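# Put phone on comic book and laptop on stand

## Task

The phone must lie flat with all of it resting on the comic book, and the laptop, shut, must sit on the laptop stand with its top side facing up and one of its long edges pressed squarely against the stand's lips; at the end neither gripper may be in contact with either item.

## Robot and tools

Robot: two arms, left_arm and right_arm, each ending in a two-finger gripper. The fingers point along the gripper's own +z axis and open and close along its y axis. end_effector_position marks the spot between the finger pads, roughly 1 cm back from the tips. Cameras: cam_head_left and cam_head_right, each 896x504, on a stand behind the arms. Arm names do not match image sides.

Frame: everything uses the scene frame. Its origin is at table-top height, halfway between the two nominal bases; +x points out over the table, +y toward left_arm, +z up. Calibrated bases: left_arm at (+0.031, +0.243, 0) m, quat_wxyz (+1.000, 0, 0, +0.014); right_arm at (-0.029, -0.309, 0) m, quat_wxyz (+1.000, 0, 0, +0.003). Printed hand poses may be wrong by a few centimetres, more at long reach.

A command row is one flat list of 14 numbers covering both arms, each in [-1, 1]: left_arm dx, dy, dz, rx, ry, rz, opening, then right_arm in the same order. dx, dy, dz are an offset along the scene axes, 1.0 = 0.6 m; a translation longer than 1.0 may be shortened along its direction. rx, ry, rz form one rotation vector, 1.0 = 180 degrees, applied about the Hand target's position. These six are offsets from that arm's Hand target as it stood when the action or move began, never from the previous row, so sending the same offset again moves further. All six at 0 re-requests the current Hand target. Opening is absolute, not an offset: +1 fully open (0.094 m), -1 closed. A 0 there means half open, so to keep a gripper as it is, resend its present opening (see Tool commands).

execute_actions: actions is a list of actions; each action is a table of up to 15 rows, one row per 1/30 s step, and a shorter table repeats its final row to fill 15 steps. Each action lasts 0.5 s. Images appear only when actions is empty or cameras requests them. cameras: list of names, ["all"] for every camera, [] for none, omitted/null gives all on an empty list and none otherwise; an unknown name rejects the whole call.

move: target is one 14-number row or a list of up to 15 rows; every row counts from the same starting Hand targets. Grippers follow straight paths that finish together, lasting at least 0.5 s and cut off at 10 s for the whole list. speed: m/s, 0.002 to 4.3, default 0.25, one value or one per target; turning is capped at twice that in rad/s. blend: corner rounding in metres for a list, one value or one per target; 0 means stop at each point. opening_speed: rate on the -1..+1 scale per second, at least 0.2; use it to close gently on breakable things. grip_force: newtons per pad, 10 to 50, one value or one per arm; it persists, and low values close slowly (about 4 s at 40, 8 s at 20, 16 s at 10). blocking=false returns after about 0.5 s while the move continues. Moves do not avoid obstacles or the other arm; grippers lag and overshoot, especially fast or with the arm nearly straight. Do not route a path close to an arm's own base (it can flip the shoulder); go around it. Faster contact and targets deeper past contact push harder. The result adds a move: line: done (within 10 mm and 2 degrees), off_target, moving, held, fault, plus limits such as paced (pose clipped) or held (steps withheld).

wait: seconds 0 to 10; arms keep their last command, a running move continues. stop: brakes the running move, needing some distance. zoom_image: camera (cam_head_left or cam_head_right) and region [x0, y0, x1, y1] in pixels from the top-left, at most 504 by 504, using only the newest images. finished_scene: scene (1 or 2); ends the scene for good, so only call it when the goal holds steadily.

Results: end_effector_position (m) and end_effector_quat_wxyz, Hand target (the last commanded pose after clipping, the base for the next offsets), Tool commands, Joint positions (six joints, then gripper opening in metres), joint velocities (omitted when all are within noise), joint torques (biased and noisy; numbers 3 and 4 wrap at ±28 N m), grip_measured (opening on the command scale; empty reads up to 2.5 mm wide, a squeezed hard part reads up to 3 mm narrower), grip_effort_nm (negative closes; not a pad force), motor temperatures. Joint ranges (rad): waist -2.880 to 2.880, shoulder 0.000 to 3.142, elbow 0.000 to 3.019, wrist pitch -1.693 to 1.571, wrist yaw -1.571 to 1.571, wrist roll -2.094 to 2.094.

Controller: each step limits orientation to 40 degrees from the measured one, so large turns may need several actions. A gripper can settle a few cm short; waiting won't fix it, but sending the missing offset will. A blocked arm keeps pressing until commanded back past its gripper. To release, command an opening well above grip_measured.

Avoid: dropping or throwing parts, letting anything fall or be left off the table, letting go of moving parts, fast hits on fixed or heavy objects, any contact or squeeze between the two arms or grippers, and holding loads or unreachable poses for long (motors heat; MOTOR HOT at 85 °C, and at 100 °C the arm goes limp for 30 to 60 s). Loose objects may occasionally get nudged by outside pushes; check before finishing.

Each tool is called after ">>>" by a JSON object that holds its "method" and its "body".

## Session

>>> {"method": "execute_actions", "body": {"actions": []}}

Scene clock: 0.00 s.
left_arm: end_effector_position=(+0.5763, +0.0326, +0.2204) grip_measured=+1.000 grip_effort_nm=n/a end_effector_quat_wxyz=(+0.373, -0.189, +0.872, +0.255) | right_arm: end_effector_position=(+0.2774, -0.6662, +0.2410) grip_measured=+1.000 grip_effort_nm=n/a end_effector_quat_wxyz=(+0.133, +0.606, +0.784, +0.005)
Joint positions: left_arm=[-0.635 1.765 1.519 -1.122 -0.923 -0.933 0.094] | right_arm=[-0.891 1.406 1.314 -1.221 -0.069 0.44 0.094]
Joint velocities: within noise
Joint torques (N m): no reading
Motor temperatures (°C): left_arm=[22 25 39 24 27 23 26] | right_arm=[26 39 40 25 24 23 25]
Heat: left arm: hottest elbow 39 °C; right arm: hottest elbow 40 °C.
Hand target: left_arm +0.5824, +0.0285, +0.2385; +0.386, -0.198, +0.868, +0.242 | right_arm +0.2821, -0.6719, +0.2485; +0.142, +0.605, +0.783, +0.003
Tool commands: left_gripper/opening=+1.0 right_gripper/opening=+1.0

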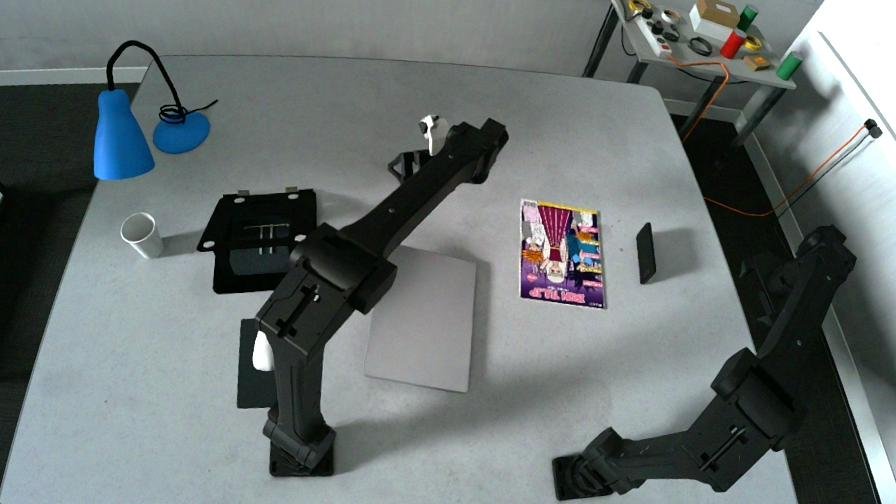

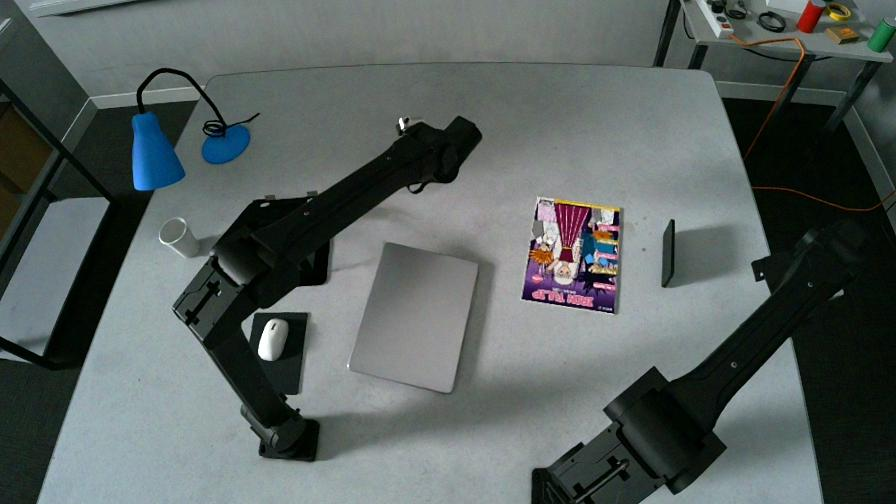

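>>> {"method": "zoom_image", "body": {"camera": "cam_head_left", "region": [340, 220, 500, 410]}}

>>> {"method": "zoom_image", "body": {"camera": "cam_head_right", "region": [330, 220, 500, 410]}}

>>> {"method": "zoom_image", "body": {"camera": "cam_head_right", "region": [500, 180, 760, 330]}}

>>> {"method": "zoom_image", "body": {"camera": "cam_head_left", "region": [490, 180, 740, 330]}}

>>> {"method": "zoom_image", "body": {"camera": "cam_head_left", "region": [180, 170, 360, 310]}}

Scaled by 2.653.

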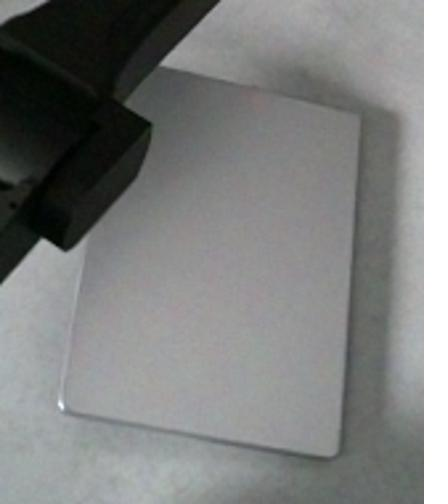

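Scaled by 2.653.

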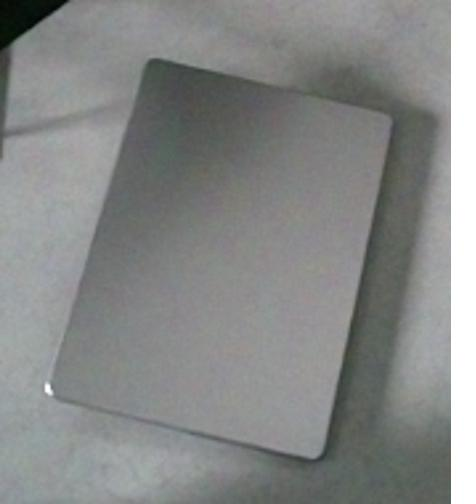

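Scaled by 1.938.

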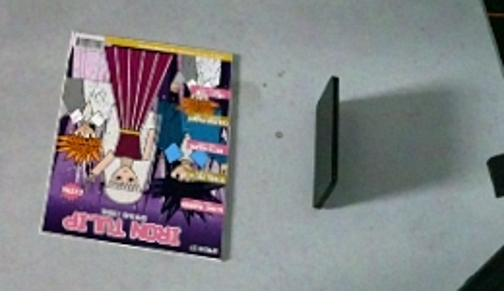

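Scaled by 2.016.

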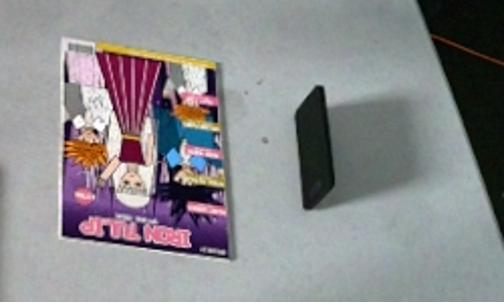

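Scaled by 2.800.

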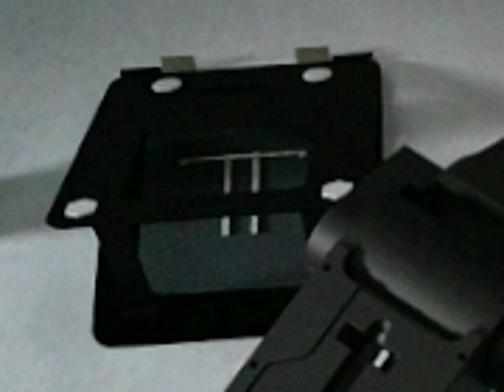

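>>> {"method": "zoom_image", "body": {"camera": "cam_head_left", "region": [620, 210, 680, 300]}}

>>> {"method": "zoom_image", "body": {"camera": "cam_head_right", "region": [640, 205, 700, 295]}}

Scaled by 5.600.

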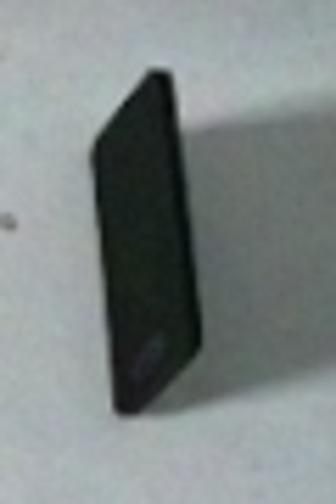

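Scaled by 5.600.

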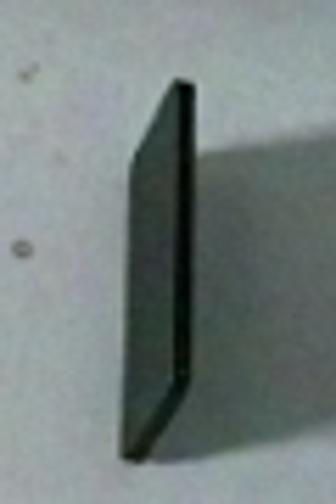

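>>> {"method": "zoom_image", "body": {"camera": "cam_head_left", "region": [345, 320, 405, 400]}}

>>> {"method": "zoom_image", "body": {"camera": "cam_head_right", "region": [335, 320, 395, 400]}}

>>> {"method": "zoom_image", "body": {"camera": "cam_head_right", "region": [420, 320, 500, 410]}}

Scaled by 6.300.

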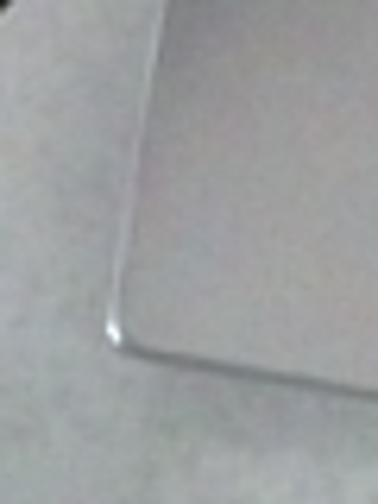

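Scaled by 6.300.

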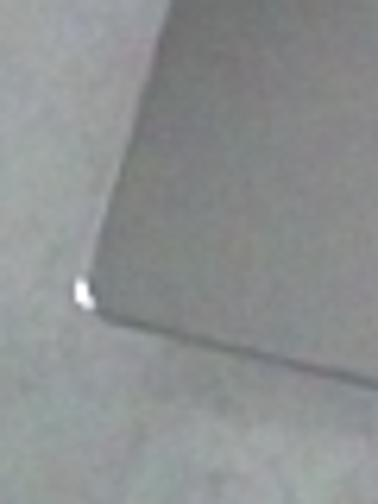

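Scaled by 5.600.

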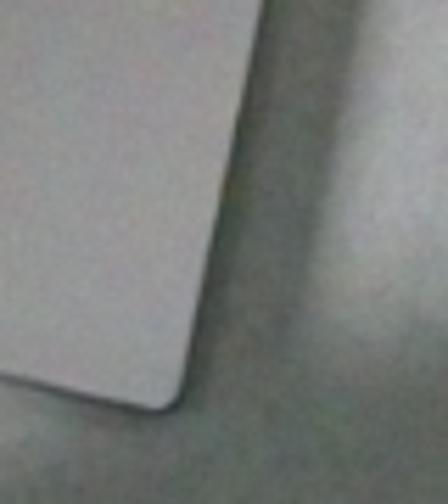

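>>> {"method": "zoom_image", "body": {"camera": "cam_head_right", "region": [375, 220, 515, 320]}}

>>> {"method": "zoom_image", "body": {"camera": "cam_head_left", "region": [385, 220, 525, 320]}}

Scaled by 3.600.

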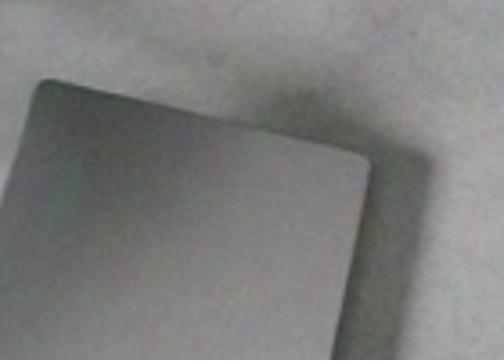

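Scaled by 3.600.

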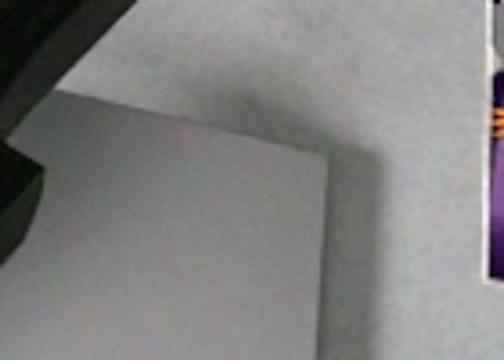

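>>> {"method": "move", "body": {"target": [[-0.304, 0.2192, 0.1358, -0.469, 0.1714, -0.2655, 1.0, 0.0798, 0.2282, -0.0808, -0.2198, -0.1739, 0.3327, 1.0], [-0.3873, 0.2858, -0.1808, -0.469, 0.1714, -0.2655, 1.0, 0.1448, 0.2265, -0.2475, -0.2198, -0.1739, 0.3327, 1.0]], "speed": [0.3, 0.2], "blend": [0.03, 0], "cameras": ["all"]}}

Scene clock: 371.17 s.
left_arm: end_effector_position=(+0.3499, +0.1957, +0.1338) grip_measured=+1.000 grip_effort_nm=0.02 end_effector_quat_wxyz=(-0.005, +0.001, +0.866, -0.500) | right_arm: end_effector_position=(+0.3679, -0.5425, +0.1108) grip_measured=+1.000 grip_effort_nm=-0.01 end_effector_quat_wxyz=(+0.504, +0.045, +0.862, -0.034)
Joint positions: left_arm=[0.285 1.508 0.871 -1.438 0.963 0.584 0.094] | right_arm=[-0.722 1.343 0.531 0.216 -0.512 -0.337 0.094]
Joint torques (N m): left_arm=[0.09 -11.16 6.79 -0.12 0.4 0.11] | right_arm=[1.44 -9.11 6.45 2.03 -0.1 0.2]
Motor temperatures (°C): left_arm=[22 31 46 23 28 23 26] | right_arm=[26 40 51 25 24 23 25]
Heat: left arm: hottest elbow 46 °C; right arm: hottest elbow 51 °C.
Hand target: left_arm +0.3499, +0.2000, +0.1300; +0.000, -0.001, +0.866, -0.500 | right_arm +0.3689, -0.5360, +0.0999; +0.499, +0.045, +0.865, -0.026
Off the commanded pose: left_arm 0.006 m, 1 deg | right_arm 0.013 m, 1 deg.
move: off_target (right_arm)

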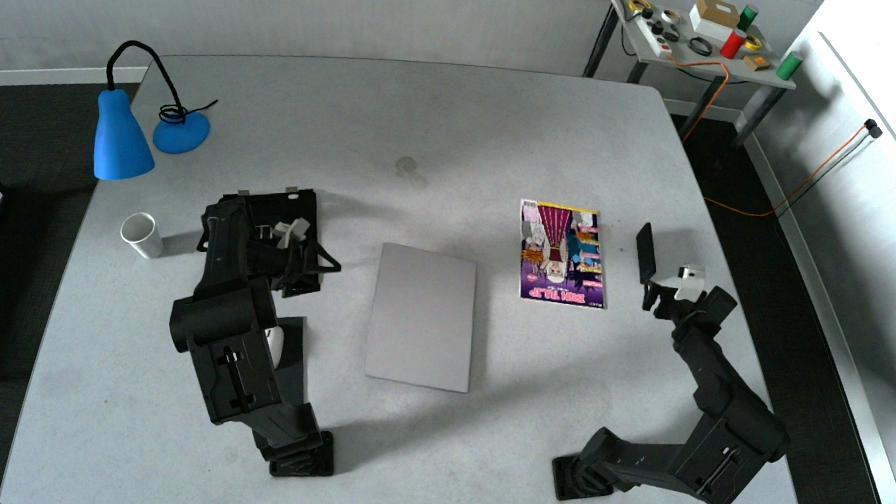

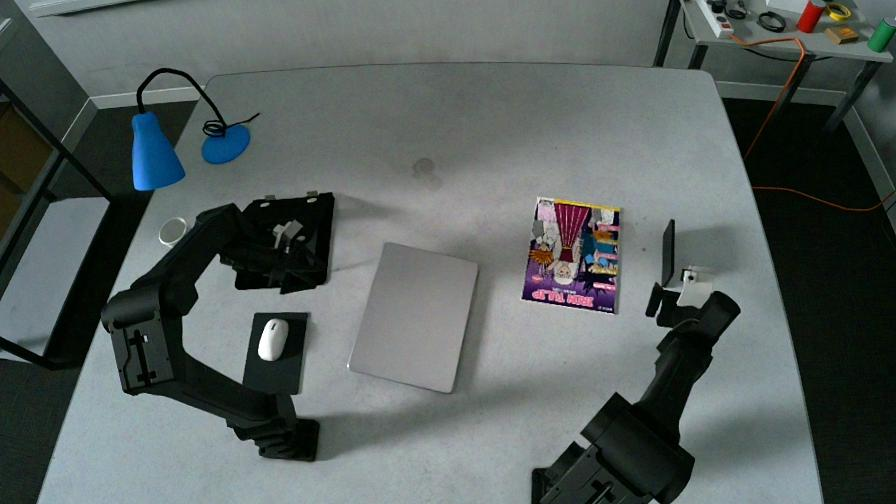

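>>> {"method": "zoom_image", "body": {"camera": "cam_head_right", "region": [620, 200, 760, 340]}}

>>> {"method": "zoom_image", "body": {"camera": "cam_head_left", "region": [230, 180, 400, 330]}}

Scaled by 3.600.

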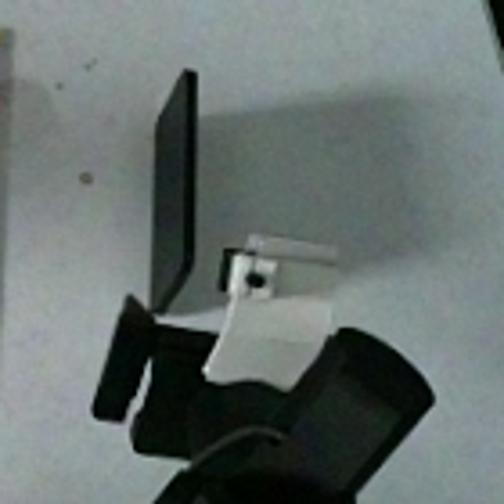

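Scaled by 2.965.

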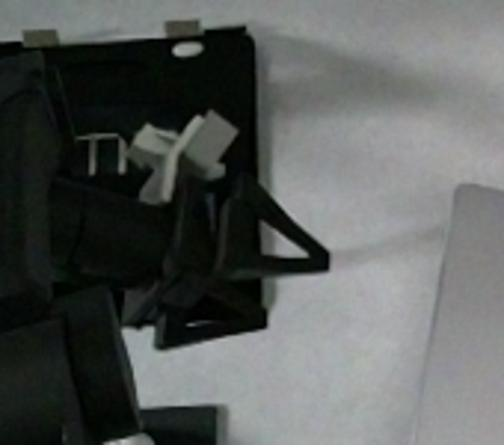

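>>> {"method": "move", "body": {"target": [-0.0082, -0.1133, -0.085, 0, 0, 0, 1.0, 0.1452, -0.0017, -0.0915, 0, 0, 0, 1.0], "speed": 0.12, "cameras": ["all"]}}

>>> {"method": "zoom_image", "body": {"camera": "cam_head_right", "region": [620, 200, 760, 340]}}

>>> {"method": "zoom_image", "body": {"camera": "cam_head_left", "region": [250, 200, 410, 350]}}

>>> {"method": "zoom_image", "body": {"camera": "cam_head_right", "region": [250, 200, 410, 350]}}

Scene clock: 394.43 s.
left_arm: end_effector_position=(+0.3618, +0.1365, +0.0974) grip_measured=+1.000 grip_effort_nm=0.02 end_effector_quat_wxyz=(+0.046, +0.040, +0.865, -0.498) | right_arm: end_effector_position=(+0.4357, -0.5308, +0.0381) grip_measured=+1.000 grip_effort_nm=-0.01 end_effector_quat_wxyz=(+0.486, +0.051, +0.872, -0.023)
Joint positions: left_arm=[0.109 1.482 0.745 -0.991 1.041 0.321 0.094] | right_arm=[-0.58 1.662 0.623 0.433 -0.395 -0.249 0.094]
Joint torques (N m): left_arm=[-1.67 -8.88 4.29 -0.21 0.19 -0.49] | right_arm=[1.44 -12.4 8.83 2.06 -0.06 0.22]
Heat: left arm: hottest elbow 44 °C; right arm: hottest elbow 50 °C.
Hand target: left_arm +0.3450, +0.1320, +0.0790; +0.000, -0.001, +0.866, -0.500 | right_arm +0.4559, -0.5371, +0.0450; +0.499, +0.046, +0.865, -0.026
Off the commanded pose: left_arm 0.025 m, 7 deg | right_arm 0.022 m, 2 deg.
move: off_target (left_arm, right_arm)

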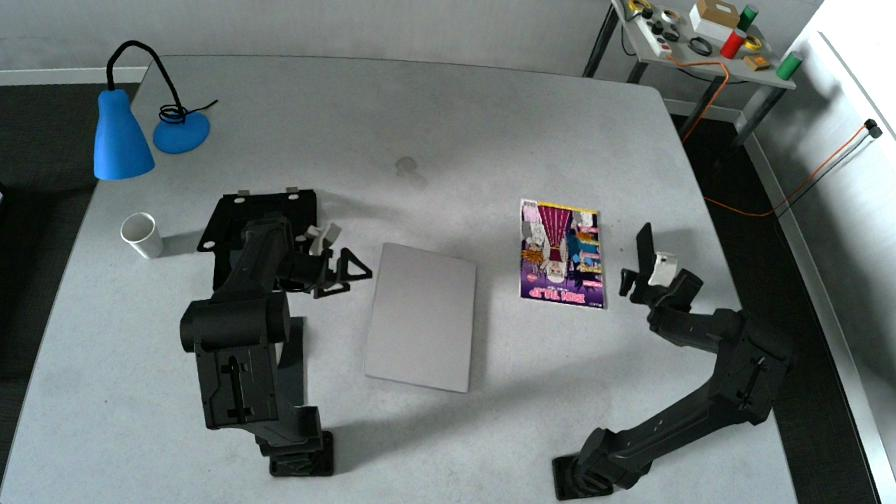

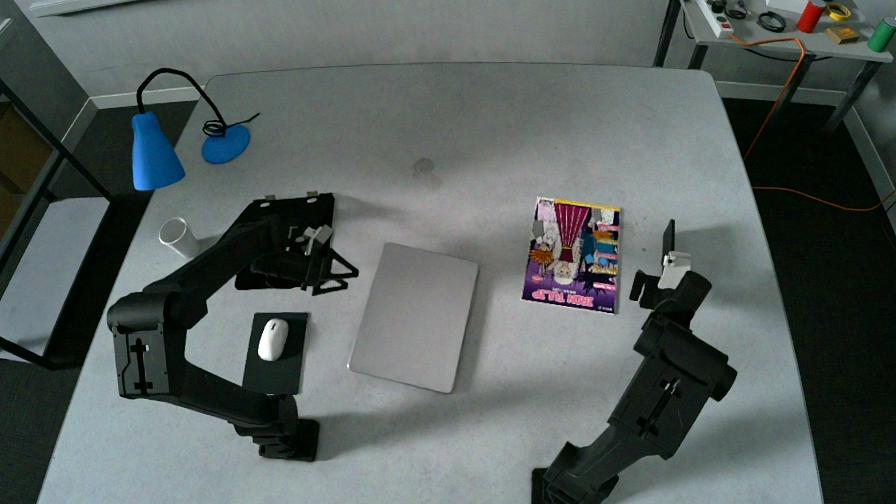

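Scaled by 3.600.

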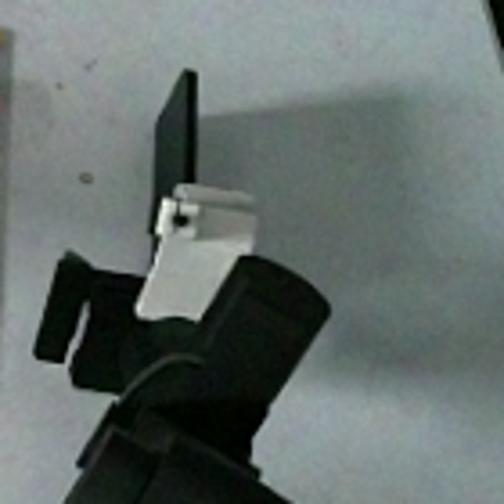

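Scaled by 3.150.

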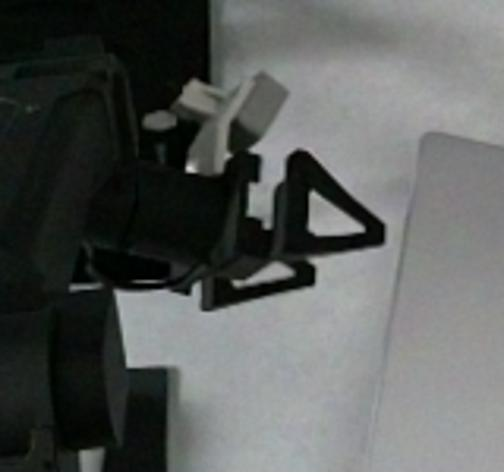

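Scaled by 3.150.

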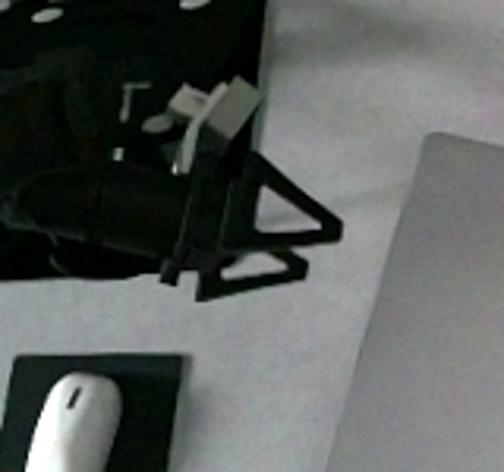

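>>> {"method": "move", "body": {"target": [-0.0167, -0.1033, -0.055, 0, 0, 0, 0.6, 0.0318, -0.0212, 0.015, 0, 0, 0, 1.0], "speed": 0.1, "cameras": ["all"]}}

>>> {"method": "zoom_image", "body": {"camera": "cam_head_right", "region": [620, 200, 760, 340]}}

>>> {"method": "zoom_image", "body": {"camera": "cam_head_left", "region": [250, 200, 410, 350]}}

>>> {"method": "zoom_image", "body": {"camera": "cam_head_right", "region": [250, 200, 410, 350]}}

Scene clock: 414.80 s.
left_arm: end_effector_position=(+0.3504, +0.0707, +0.0657) grip_measured=+0.602 grip_effort_nm=-0.08 end_effector_quat_wxyz=(+0.033, +0.019, +0.865, -0.500) | right_arm: end_effector_position=(+0.4585, -0.5455, +0.0536) grip_measured=+1.000 grip_effort_nm=-0.01 end_effector_quat_wxyz=(+0.498, +0.047, +0.865, -0.029)
Joint positions: left_arm=[-0.095 1.467 0.609 -0.523 1.039 -0.131 0.075] | right_arm=[-0.58 1.677 0.692 0.41 -0.395 -0.249 0.094]
Joint torques (N m): left_arm=[-1.61 -7 4.66 0.46 0.6 -0.03] | right_arm=[1.38 -13.04 9.31 1.06 -0.08 0.21]
Heat: left arm: hottest elbow 42 °C; right arm: hottest elbow 49 °C.
Hand target: left_arm +0.3351, +0.0700, +0.0460; +0.000, -0.001, +0.866, -0.500 | right_arm +0.4751, -0.5498, +0.0541; +0.499, +0.046, +0.865, -0.026
Off the commanded pose: left_arm 0.025 m, 4 deg | right_arm 0.017 m, 0 deg.
move: off_target (left_arm, right_arm)

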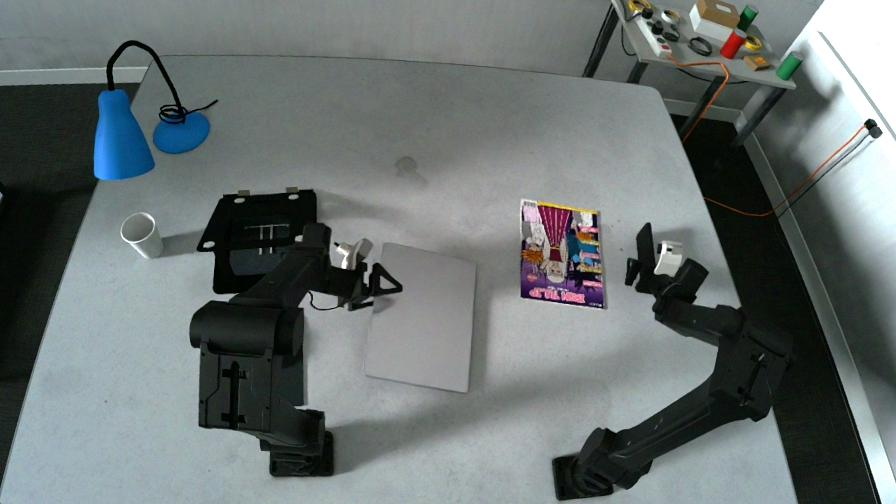

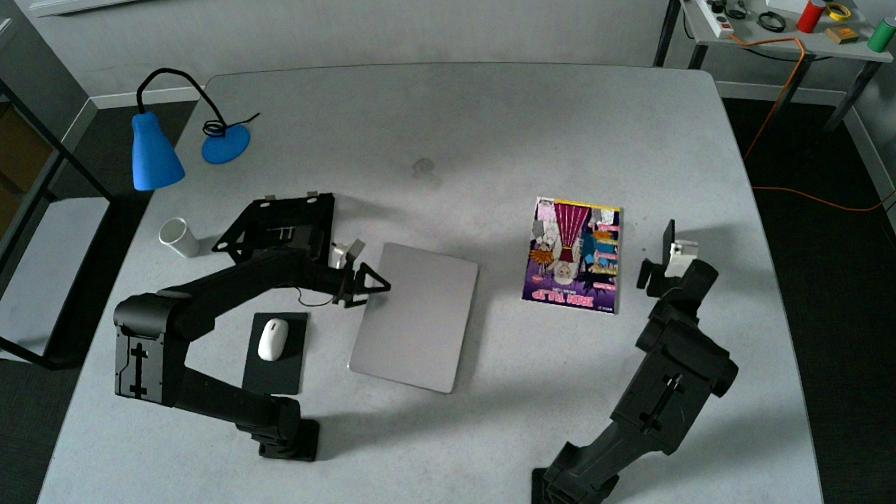

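Scaled by 3.600.

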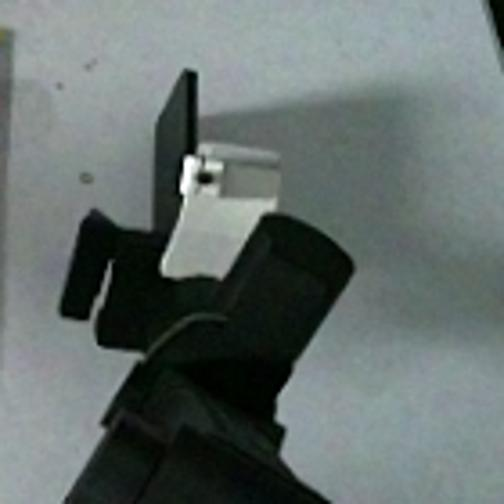

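Scaled by 3.150.

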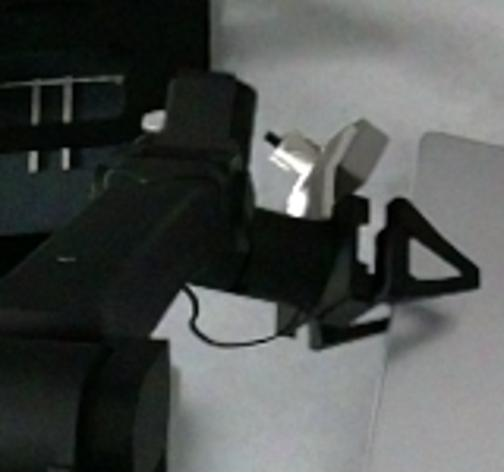

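Scaled by 3.150.

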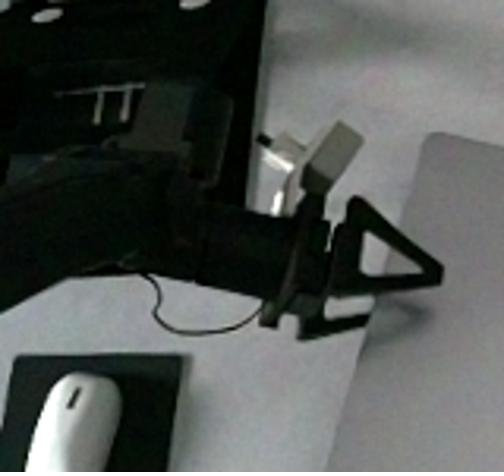

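>>> {"method": "move", "body": {"target": [0, 0, 0, 0, 0, 0, -1.0, 0, 0, 0, 0, 0, 0, -1.0], "speed": 0.1, "opening_speed": 0.6, "grip_force": [50, 25], "cameras": ["all"]}}

>>> {"method": "zoom_image", "body": {"camera": "cam_head_left", "region": [290, 200, 500, 410]}}

>>> {"method": "zoom_image", "body": {"camera": "cam_head_right", "region": [620, 200, 760, 340]}}

Scene clock: 428.03 s.
left_arm: end_effector_position=(+0.3504, +0.0713, +0.0629) grip_measured=-0.570 grip_effort_nm=-1.01 end_effector_quat_wxyz=(+0.034, +0.019, +0.868, -0.496) | right_arm: end_effector_position=(+0.4583, -0.5460, +0.0529) grip_measured=-0.827 grip_effort_nm=-0.53 end_effector_quat_wxyz=(+0.497, +0.048, +0.866, -0.030)
Joint positions: left_arm=[-0.096 1.469 0.605 -0.513 1.029 -0.134 0.02] | right_arm=[-0.58 1.678 0.692 0.41 -0.392 -0.249 0.008]
Joint torques (N m): left_arm=[-1.73 -7.06 4.98 0.39 1.03 -0.01] | right_arm=[1.32 -13.1 9.31 1.09 -0.19 0.21]
Motor temperatures (°C): left_arm=[22 28 41 23 28 24 26] | right_arm=[26 40 48 25 24 23 25]
Heat: left arm: hottest elbow 41 °C; right arm: hottest elbow 48 °C.
Hand target: left_arm +0.3350, +0.0699, +0.0460; +0.000, +0.000, +0.866, -0.500 | right_arm +0.4751, -0.5498, +0.0541; +0.499, +0.046, +0.865, -0.026
Off the commanded pose: left_arm 0.023 m, 5 deg | right_arm 0.017 m, 1 deg.
grip_force (N): 50, 25
move: off_target (left_arm, right_arm)

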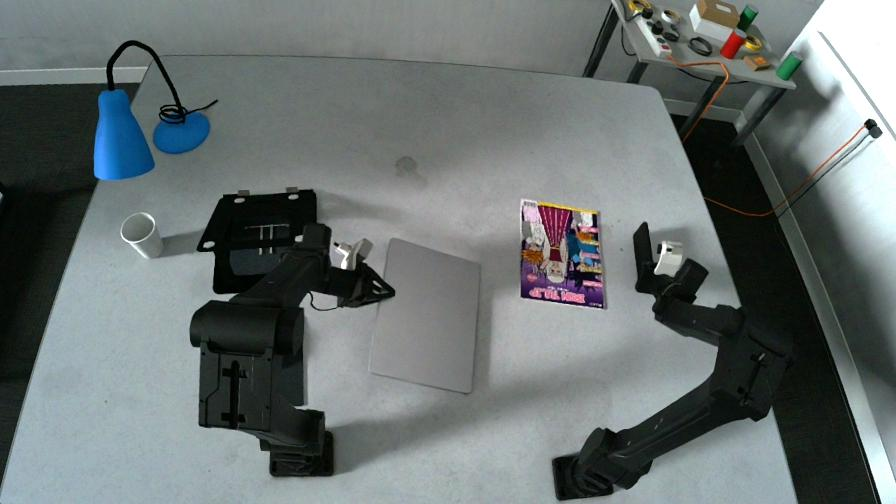

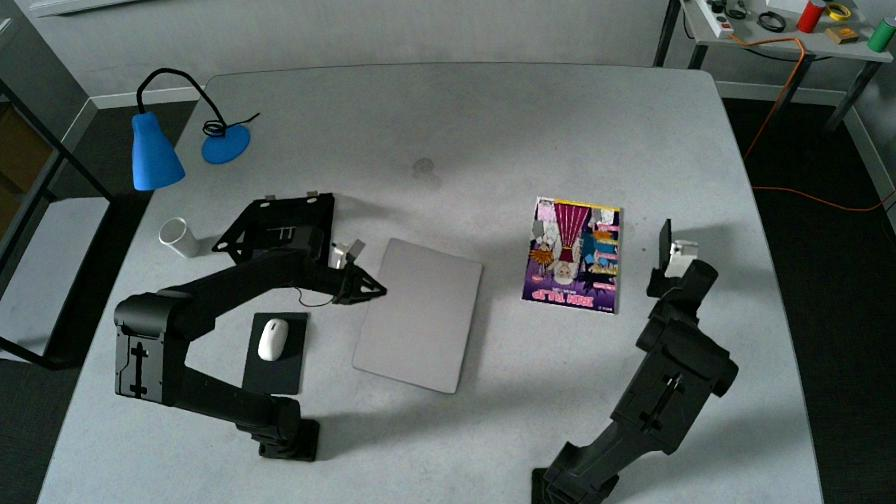

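Scaled by 2.400.

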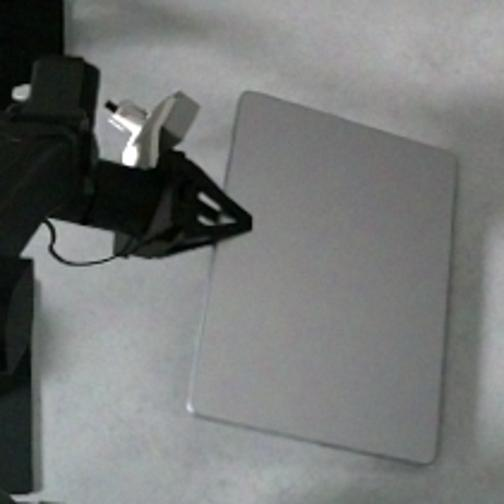

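Scaled by 3.600.

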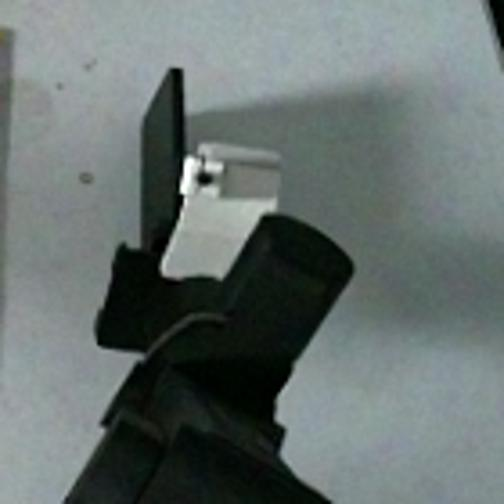

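>>> {"method": "move", "body": {"target": [[0, -0.0373, 0.11, 0.0694, 0, 0, -1.0, 0, 0.008, 0.1348, 0, 0, 0, -1.0], [0, -0.0923, 0.1717, 0.1389, 0, 0, -1.0, 0.0032, 0.3347, 0.1348, 0.4434, -0.078, -0.2147, -1.0], [0, -0.1615, 0.2167, 0.2083, 0, 0, -1.0, 0.0032, 0.3347, 0.045, 0.4434, -0.078, -0.2147, -1.0]], "speed": [0.12, 0.2, 0.1], "blend": [0.02, 0.02, 0], "cameras": ["all"]}}

>>> {"method": "zoom_image", "body": {"camera": "cam_head_right", "region": [500, 180, 720, 340]}}

>>> {"method": "zoom_image", "body": {"camera": "cam_head_left", "region": [290, 200, 500, 410]}}

>>> {"method": "zoom_image", "body": {"camera": "cam_head_right", "region": [290, 200, 500, 410]}}

Scene clock: 474.07 s.
left_arm: end_effector_position=(+0.3258, -0.0134, +0.1707) grip_measured=-0.584 grip_effort_nm=-1.00 end_effector_quat_wxyz=(+0.005, +0.011, +0.980, -0.201) | right_arm: end_effector_position=(+0.4754, -0.3551, +0.0811) grip_measured=-0.827 grip_effort_nm=-0.58 end_effector_quat_wxyz=(+0.410, +0.616, +0.562, +0.369)
Joint positions: left_arm=[-0.595 1.247 0.959 -1.052 0.336 -0.583 0.02] | right_arm=[-0.091 1.566 0.516 0.649 0.012 1.57 0.008]
Joint torques (N m): left_arm=[-3.25 -7.24 14.91 0.12 -0.22 -0.35] | right_arm=[1.49 -11.75 5.49 2.66 0.13 0.13]
Heat: left arm: hottest elbow 41 °C; right arm: hottest elbow 48 °C.
Hand target: left_arm +0.3351, -0.0269, +0.1760; +0.000, +0.000, +0.981, -0.195 | right_arm +0.4769, -0.3490, +0.0810; +0.413, +0.611, +0.560, +0.377
Off the commanded pose: left_arm 0.017 m, 2 deg | right_arm 0.006 m, 1 deg.
grip_force (N): 50, 25
move: off_target (left_arm)

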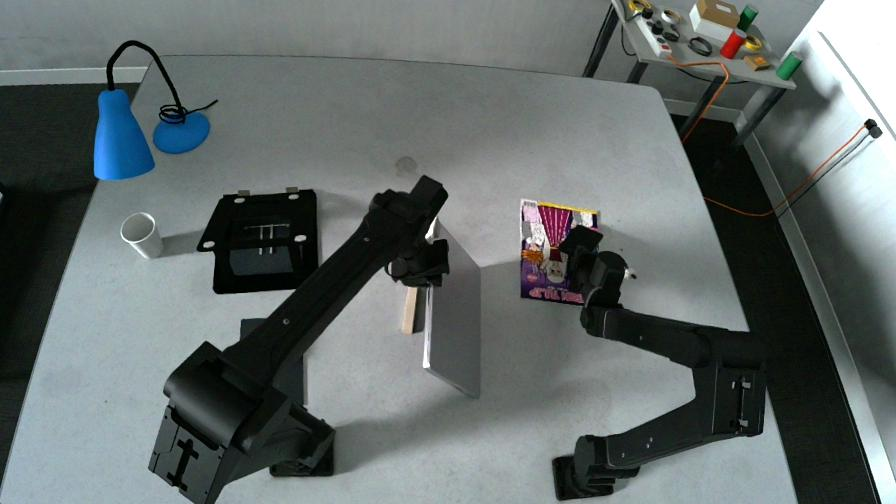

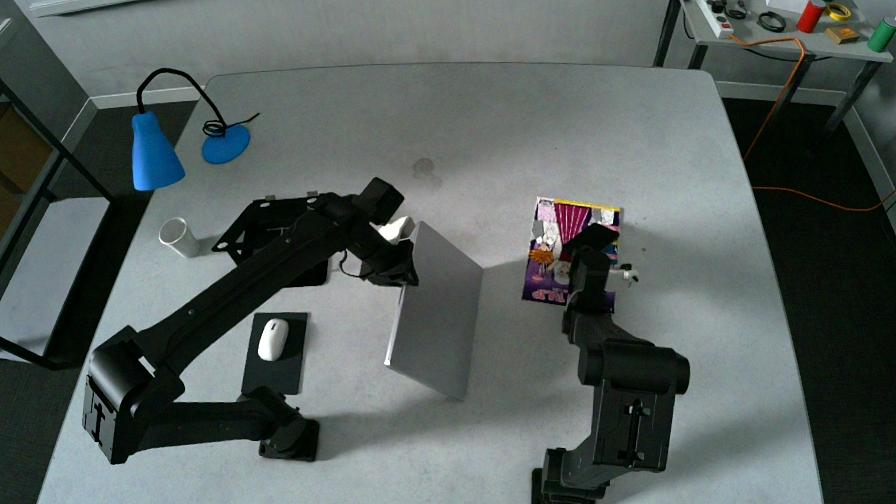

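Scaled by 2.291.

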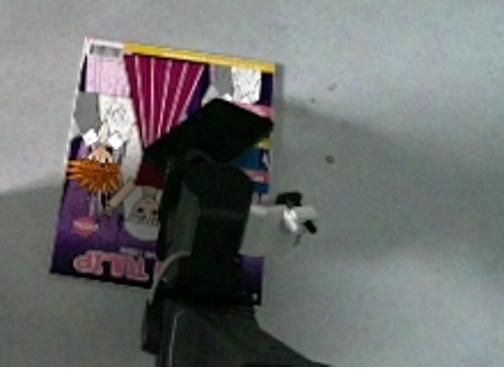

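Scaled by 2.400.

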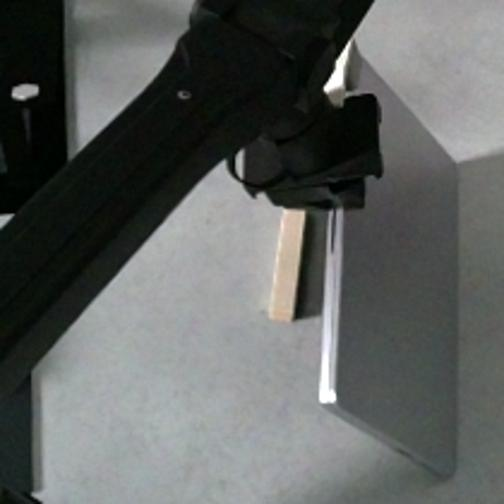

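Scaled by 2.400.

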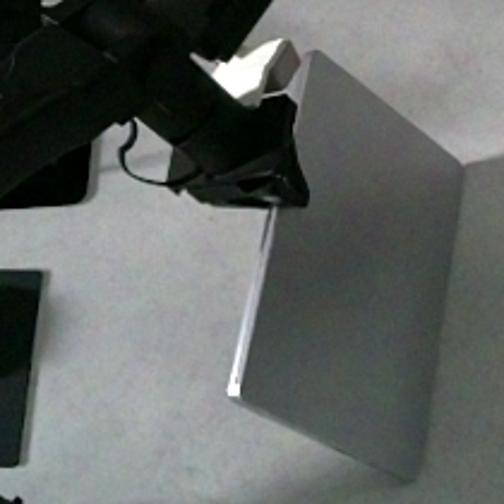

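>>> {"method": "zoom_image", "body": {"camera": "cam_head_right", "region": [550, 205, 640, 295]}}

>>> {"method": "zoom_image", "body": {"camera": "cam_head_left", "region": [540, 205, 640, 305]}}

Scaled by 5.600.

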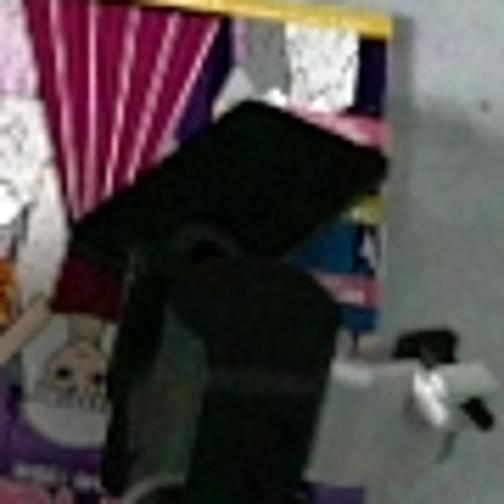

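Scaled by 5.040.

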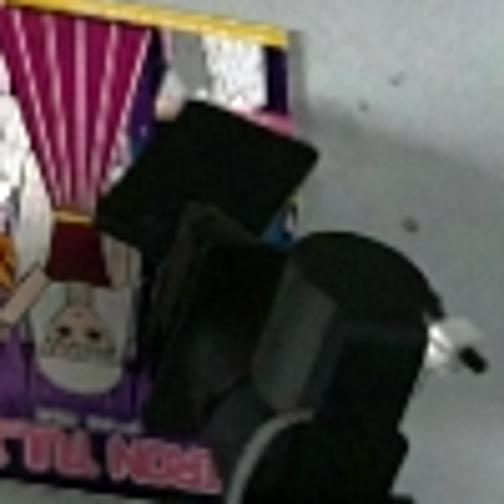

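>>> {"method": "move", "body": {"target": [[0, 0, 0, 0, 0, 0, -1.0, 0.025, 0.0367, -0.0417, 0, 0, 0, -1.0], [0, 0, 0, 0, 0, 0, -1.0, 0.025, 0.0367, -0.0417, 0, 0, 0, -0.3]], "speed": 0.08, "opening_speed": 0.5, "cameras": ["all"]}}

>>> {"method": "zoom_image", "body": {"camera": "cam_head_right", "region": [510, 180, 650, 320]}}

>>> {"method": "zoom_image", "body": {"camera": "cam_head_left", "region": [510, 180, 650, 320]}}

Scene clock: 547.27 s.
left_arm: end_effector_position=(+0.3258, -0.0134, +0.1707) grip_measured=-0.584 grip_effort_nm=-1.00 end_effector_quat_wxyz=(+0.005, +0.011, +0.980, -0.201) | right_arm: end_effector_position=(+0.4799, -0.3332, +0.0523) grip_measured=-0.302 grip_effort_nm=0.06 end_effector_quat_wxyz=(+0.411, +0.616, +0.563, +0.367)
Joint positions: left_arm=[-0.595 1.247 0.959 -1.052 0.336 -0.583 0.02] | right_arm=[-0.025 1.675 0.516 0.753 0.076 1.592 0.033]
Joint torques (N m): left_arm=[-2.26 -6.48 14.86 0.2 -0.29 -0.37] | right_arm=[1.44 -12.1 6.76 1.96 0.01 0.15]
Motor temperatures (°C): left_arm=[22 27 49 23 27 24 29] | right_arm=[26 40 44 25 24 23 25]
Heat: left arm: hottest elbow 49 °C; right arm: hottest elbow 44 °C.
Hand target: left_arm +0.3351, -0.0269, +0.1760; +0.000, -0.001, +0.981, -0.195 | right_arm +0.4919, -0.3270, +0.0559; +0.413, +0.611, +0.560, +0.377
Off the commanded pose: left_arm 0.017 m, 2 deg | right_arm 0.014 m, 1 deg.
grip_force (N): 50, 25
move: off_target (left_arm, right_arm); target 2's new opening was sent with right_arm's hand 0.014 m and 1 deg from that target

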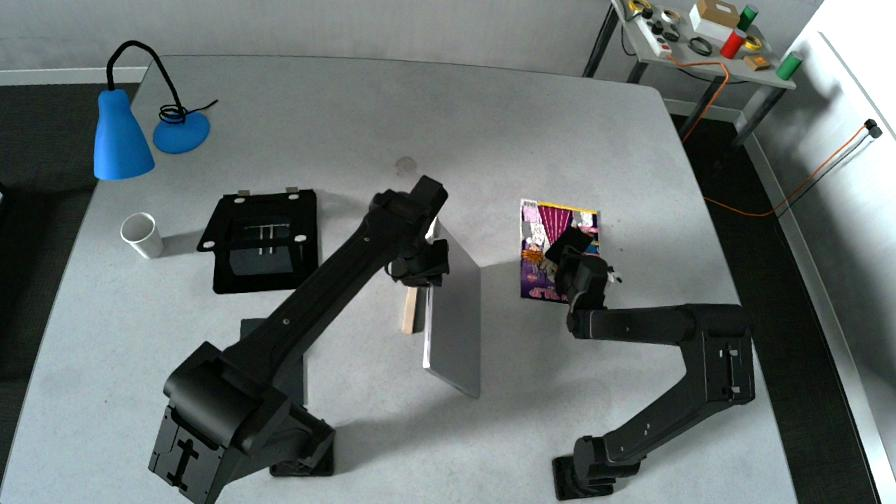

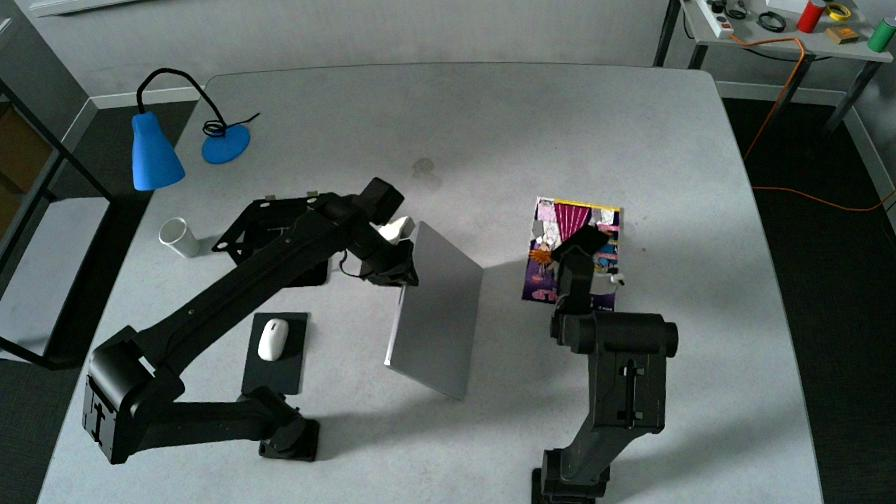

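Scaled by 3.600.

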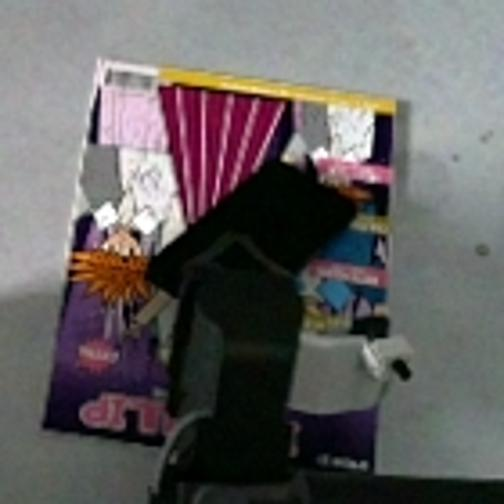

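Scaled by 3.600.

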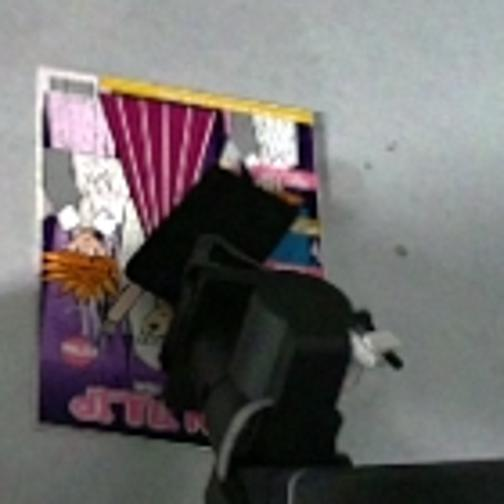

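>>> {"method": "move", "body": {"target": [[0, 0, 0, 0, 0, 0, -1.0, 0, 0, -0.0222, 0, 0, 0, -0.3], [0, 0, 0, 0, 0, 0, -1.0, -0.0417, 0.0036, -0.0222, 0, 0, 0, -0.3]], "speed": [0.06, 0.3], "cameras": ["cam_head_right"]}}

>>> {"method": "zoom_image", "body": {"camera": "cam_head_right", "region": [510, 180, 650, 320]}}

Scene clock: 556.23 s.
left_arm: end_effector_position=(+0.3258, -0.0134, +0.1707) grip_measured=-0.584 grip_effort_nm=-1.01 end_effector_quat_wxyz=(+0.005, +0.011, +0.980, -0.201) | right_arm: end_effector_position=(+0.4664, -0.3306, +0.0331) grip_measured=-0.301 grip_effort_nm=0.06 end_effector_quat_wxyz=(+0.407, +0.618, +0.566, +0.365)
Joint positions: left_arm=[-0.595 1.247 0.959 -1.052 0.336 -0.583 0.02] | right_arm=[-0.02 1.721 0.479 0.825 0.076 1.594 0.033]
Joint torques (N m): left_arm=[-3.6 -6.71 14.65 0.25 -0.26 -0.36] | right_arm=[1.44 -14.62 3.67 2.37 0.14 0.17]
Heat: left arm: hottest elbow 50 °C; right arm: hottest elbow 44 °C.
Hand target: left_arm +0.3351, -0.0269, +0.1760; +0.000, -0.001, +0.981, -0.195 | right_arm +0.4669, -0.3247, +0.0427; +0.412, +0.611, +0.560, +0.377
Off the commanded pose: left_arm 0.017 m, 2 deg | right_arm 0.011 m, 2 deg.
grip_force (N): 50, 25
move: off_target (left_arm, right_arm)
Images, in order (width x height): cam_head_right 896x504.

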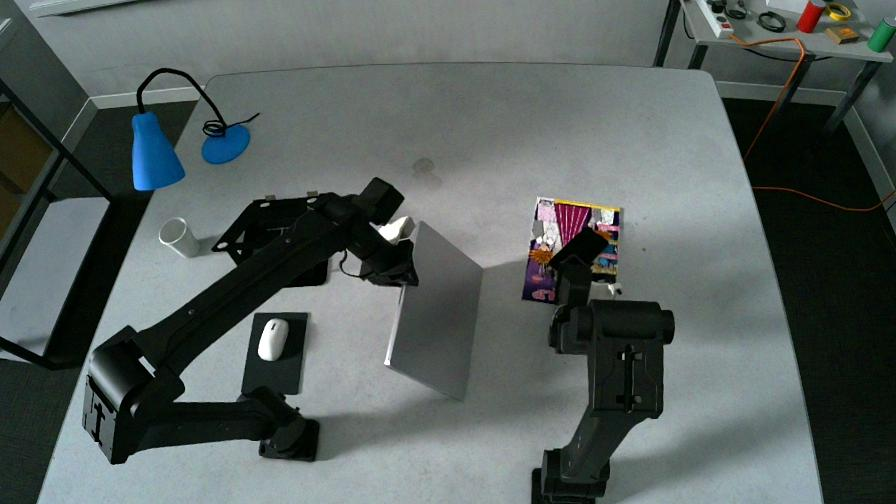

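Scaled by 3.600.

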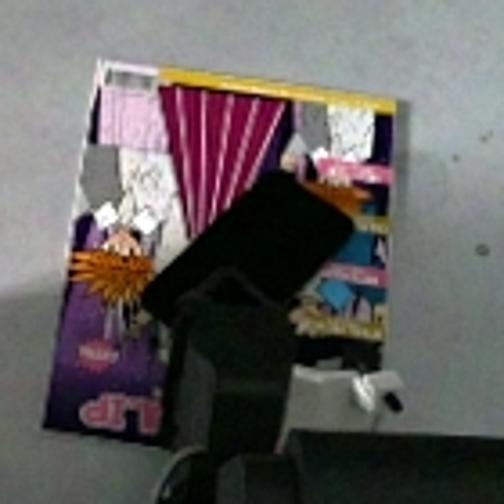

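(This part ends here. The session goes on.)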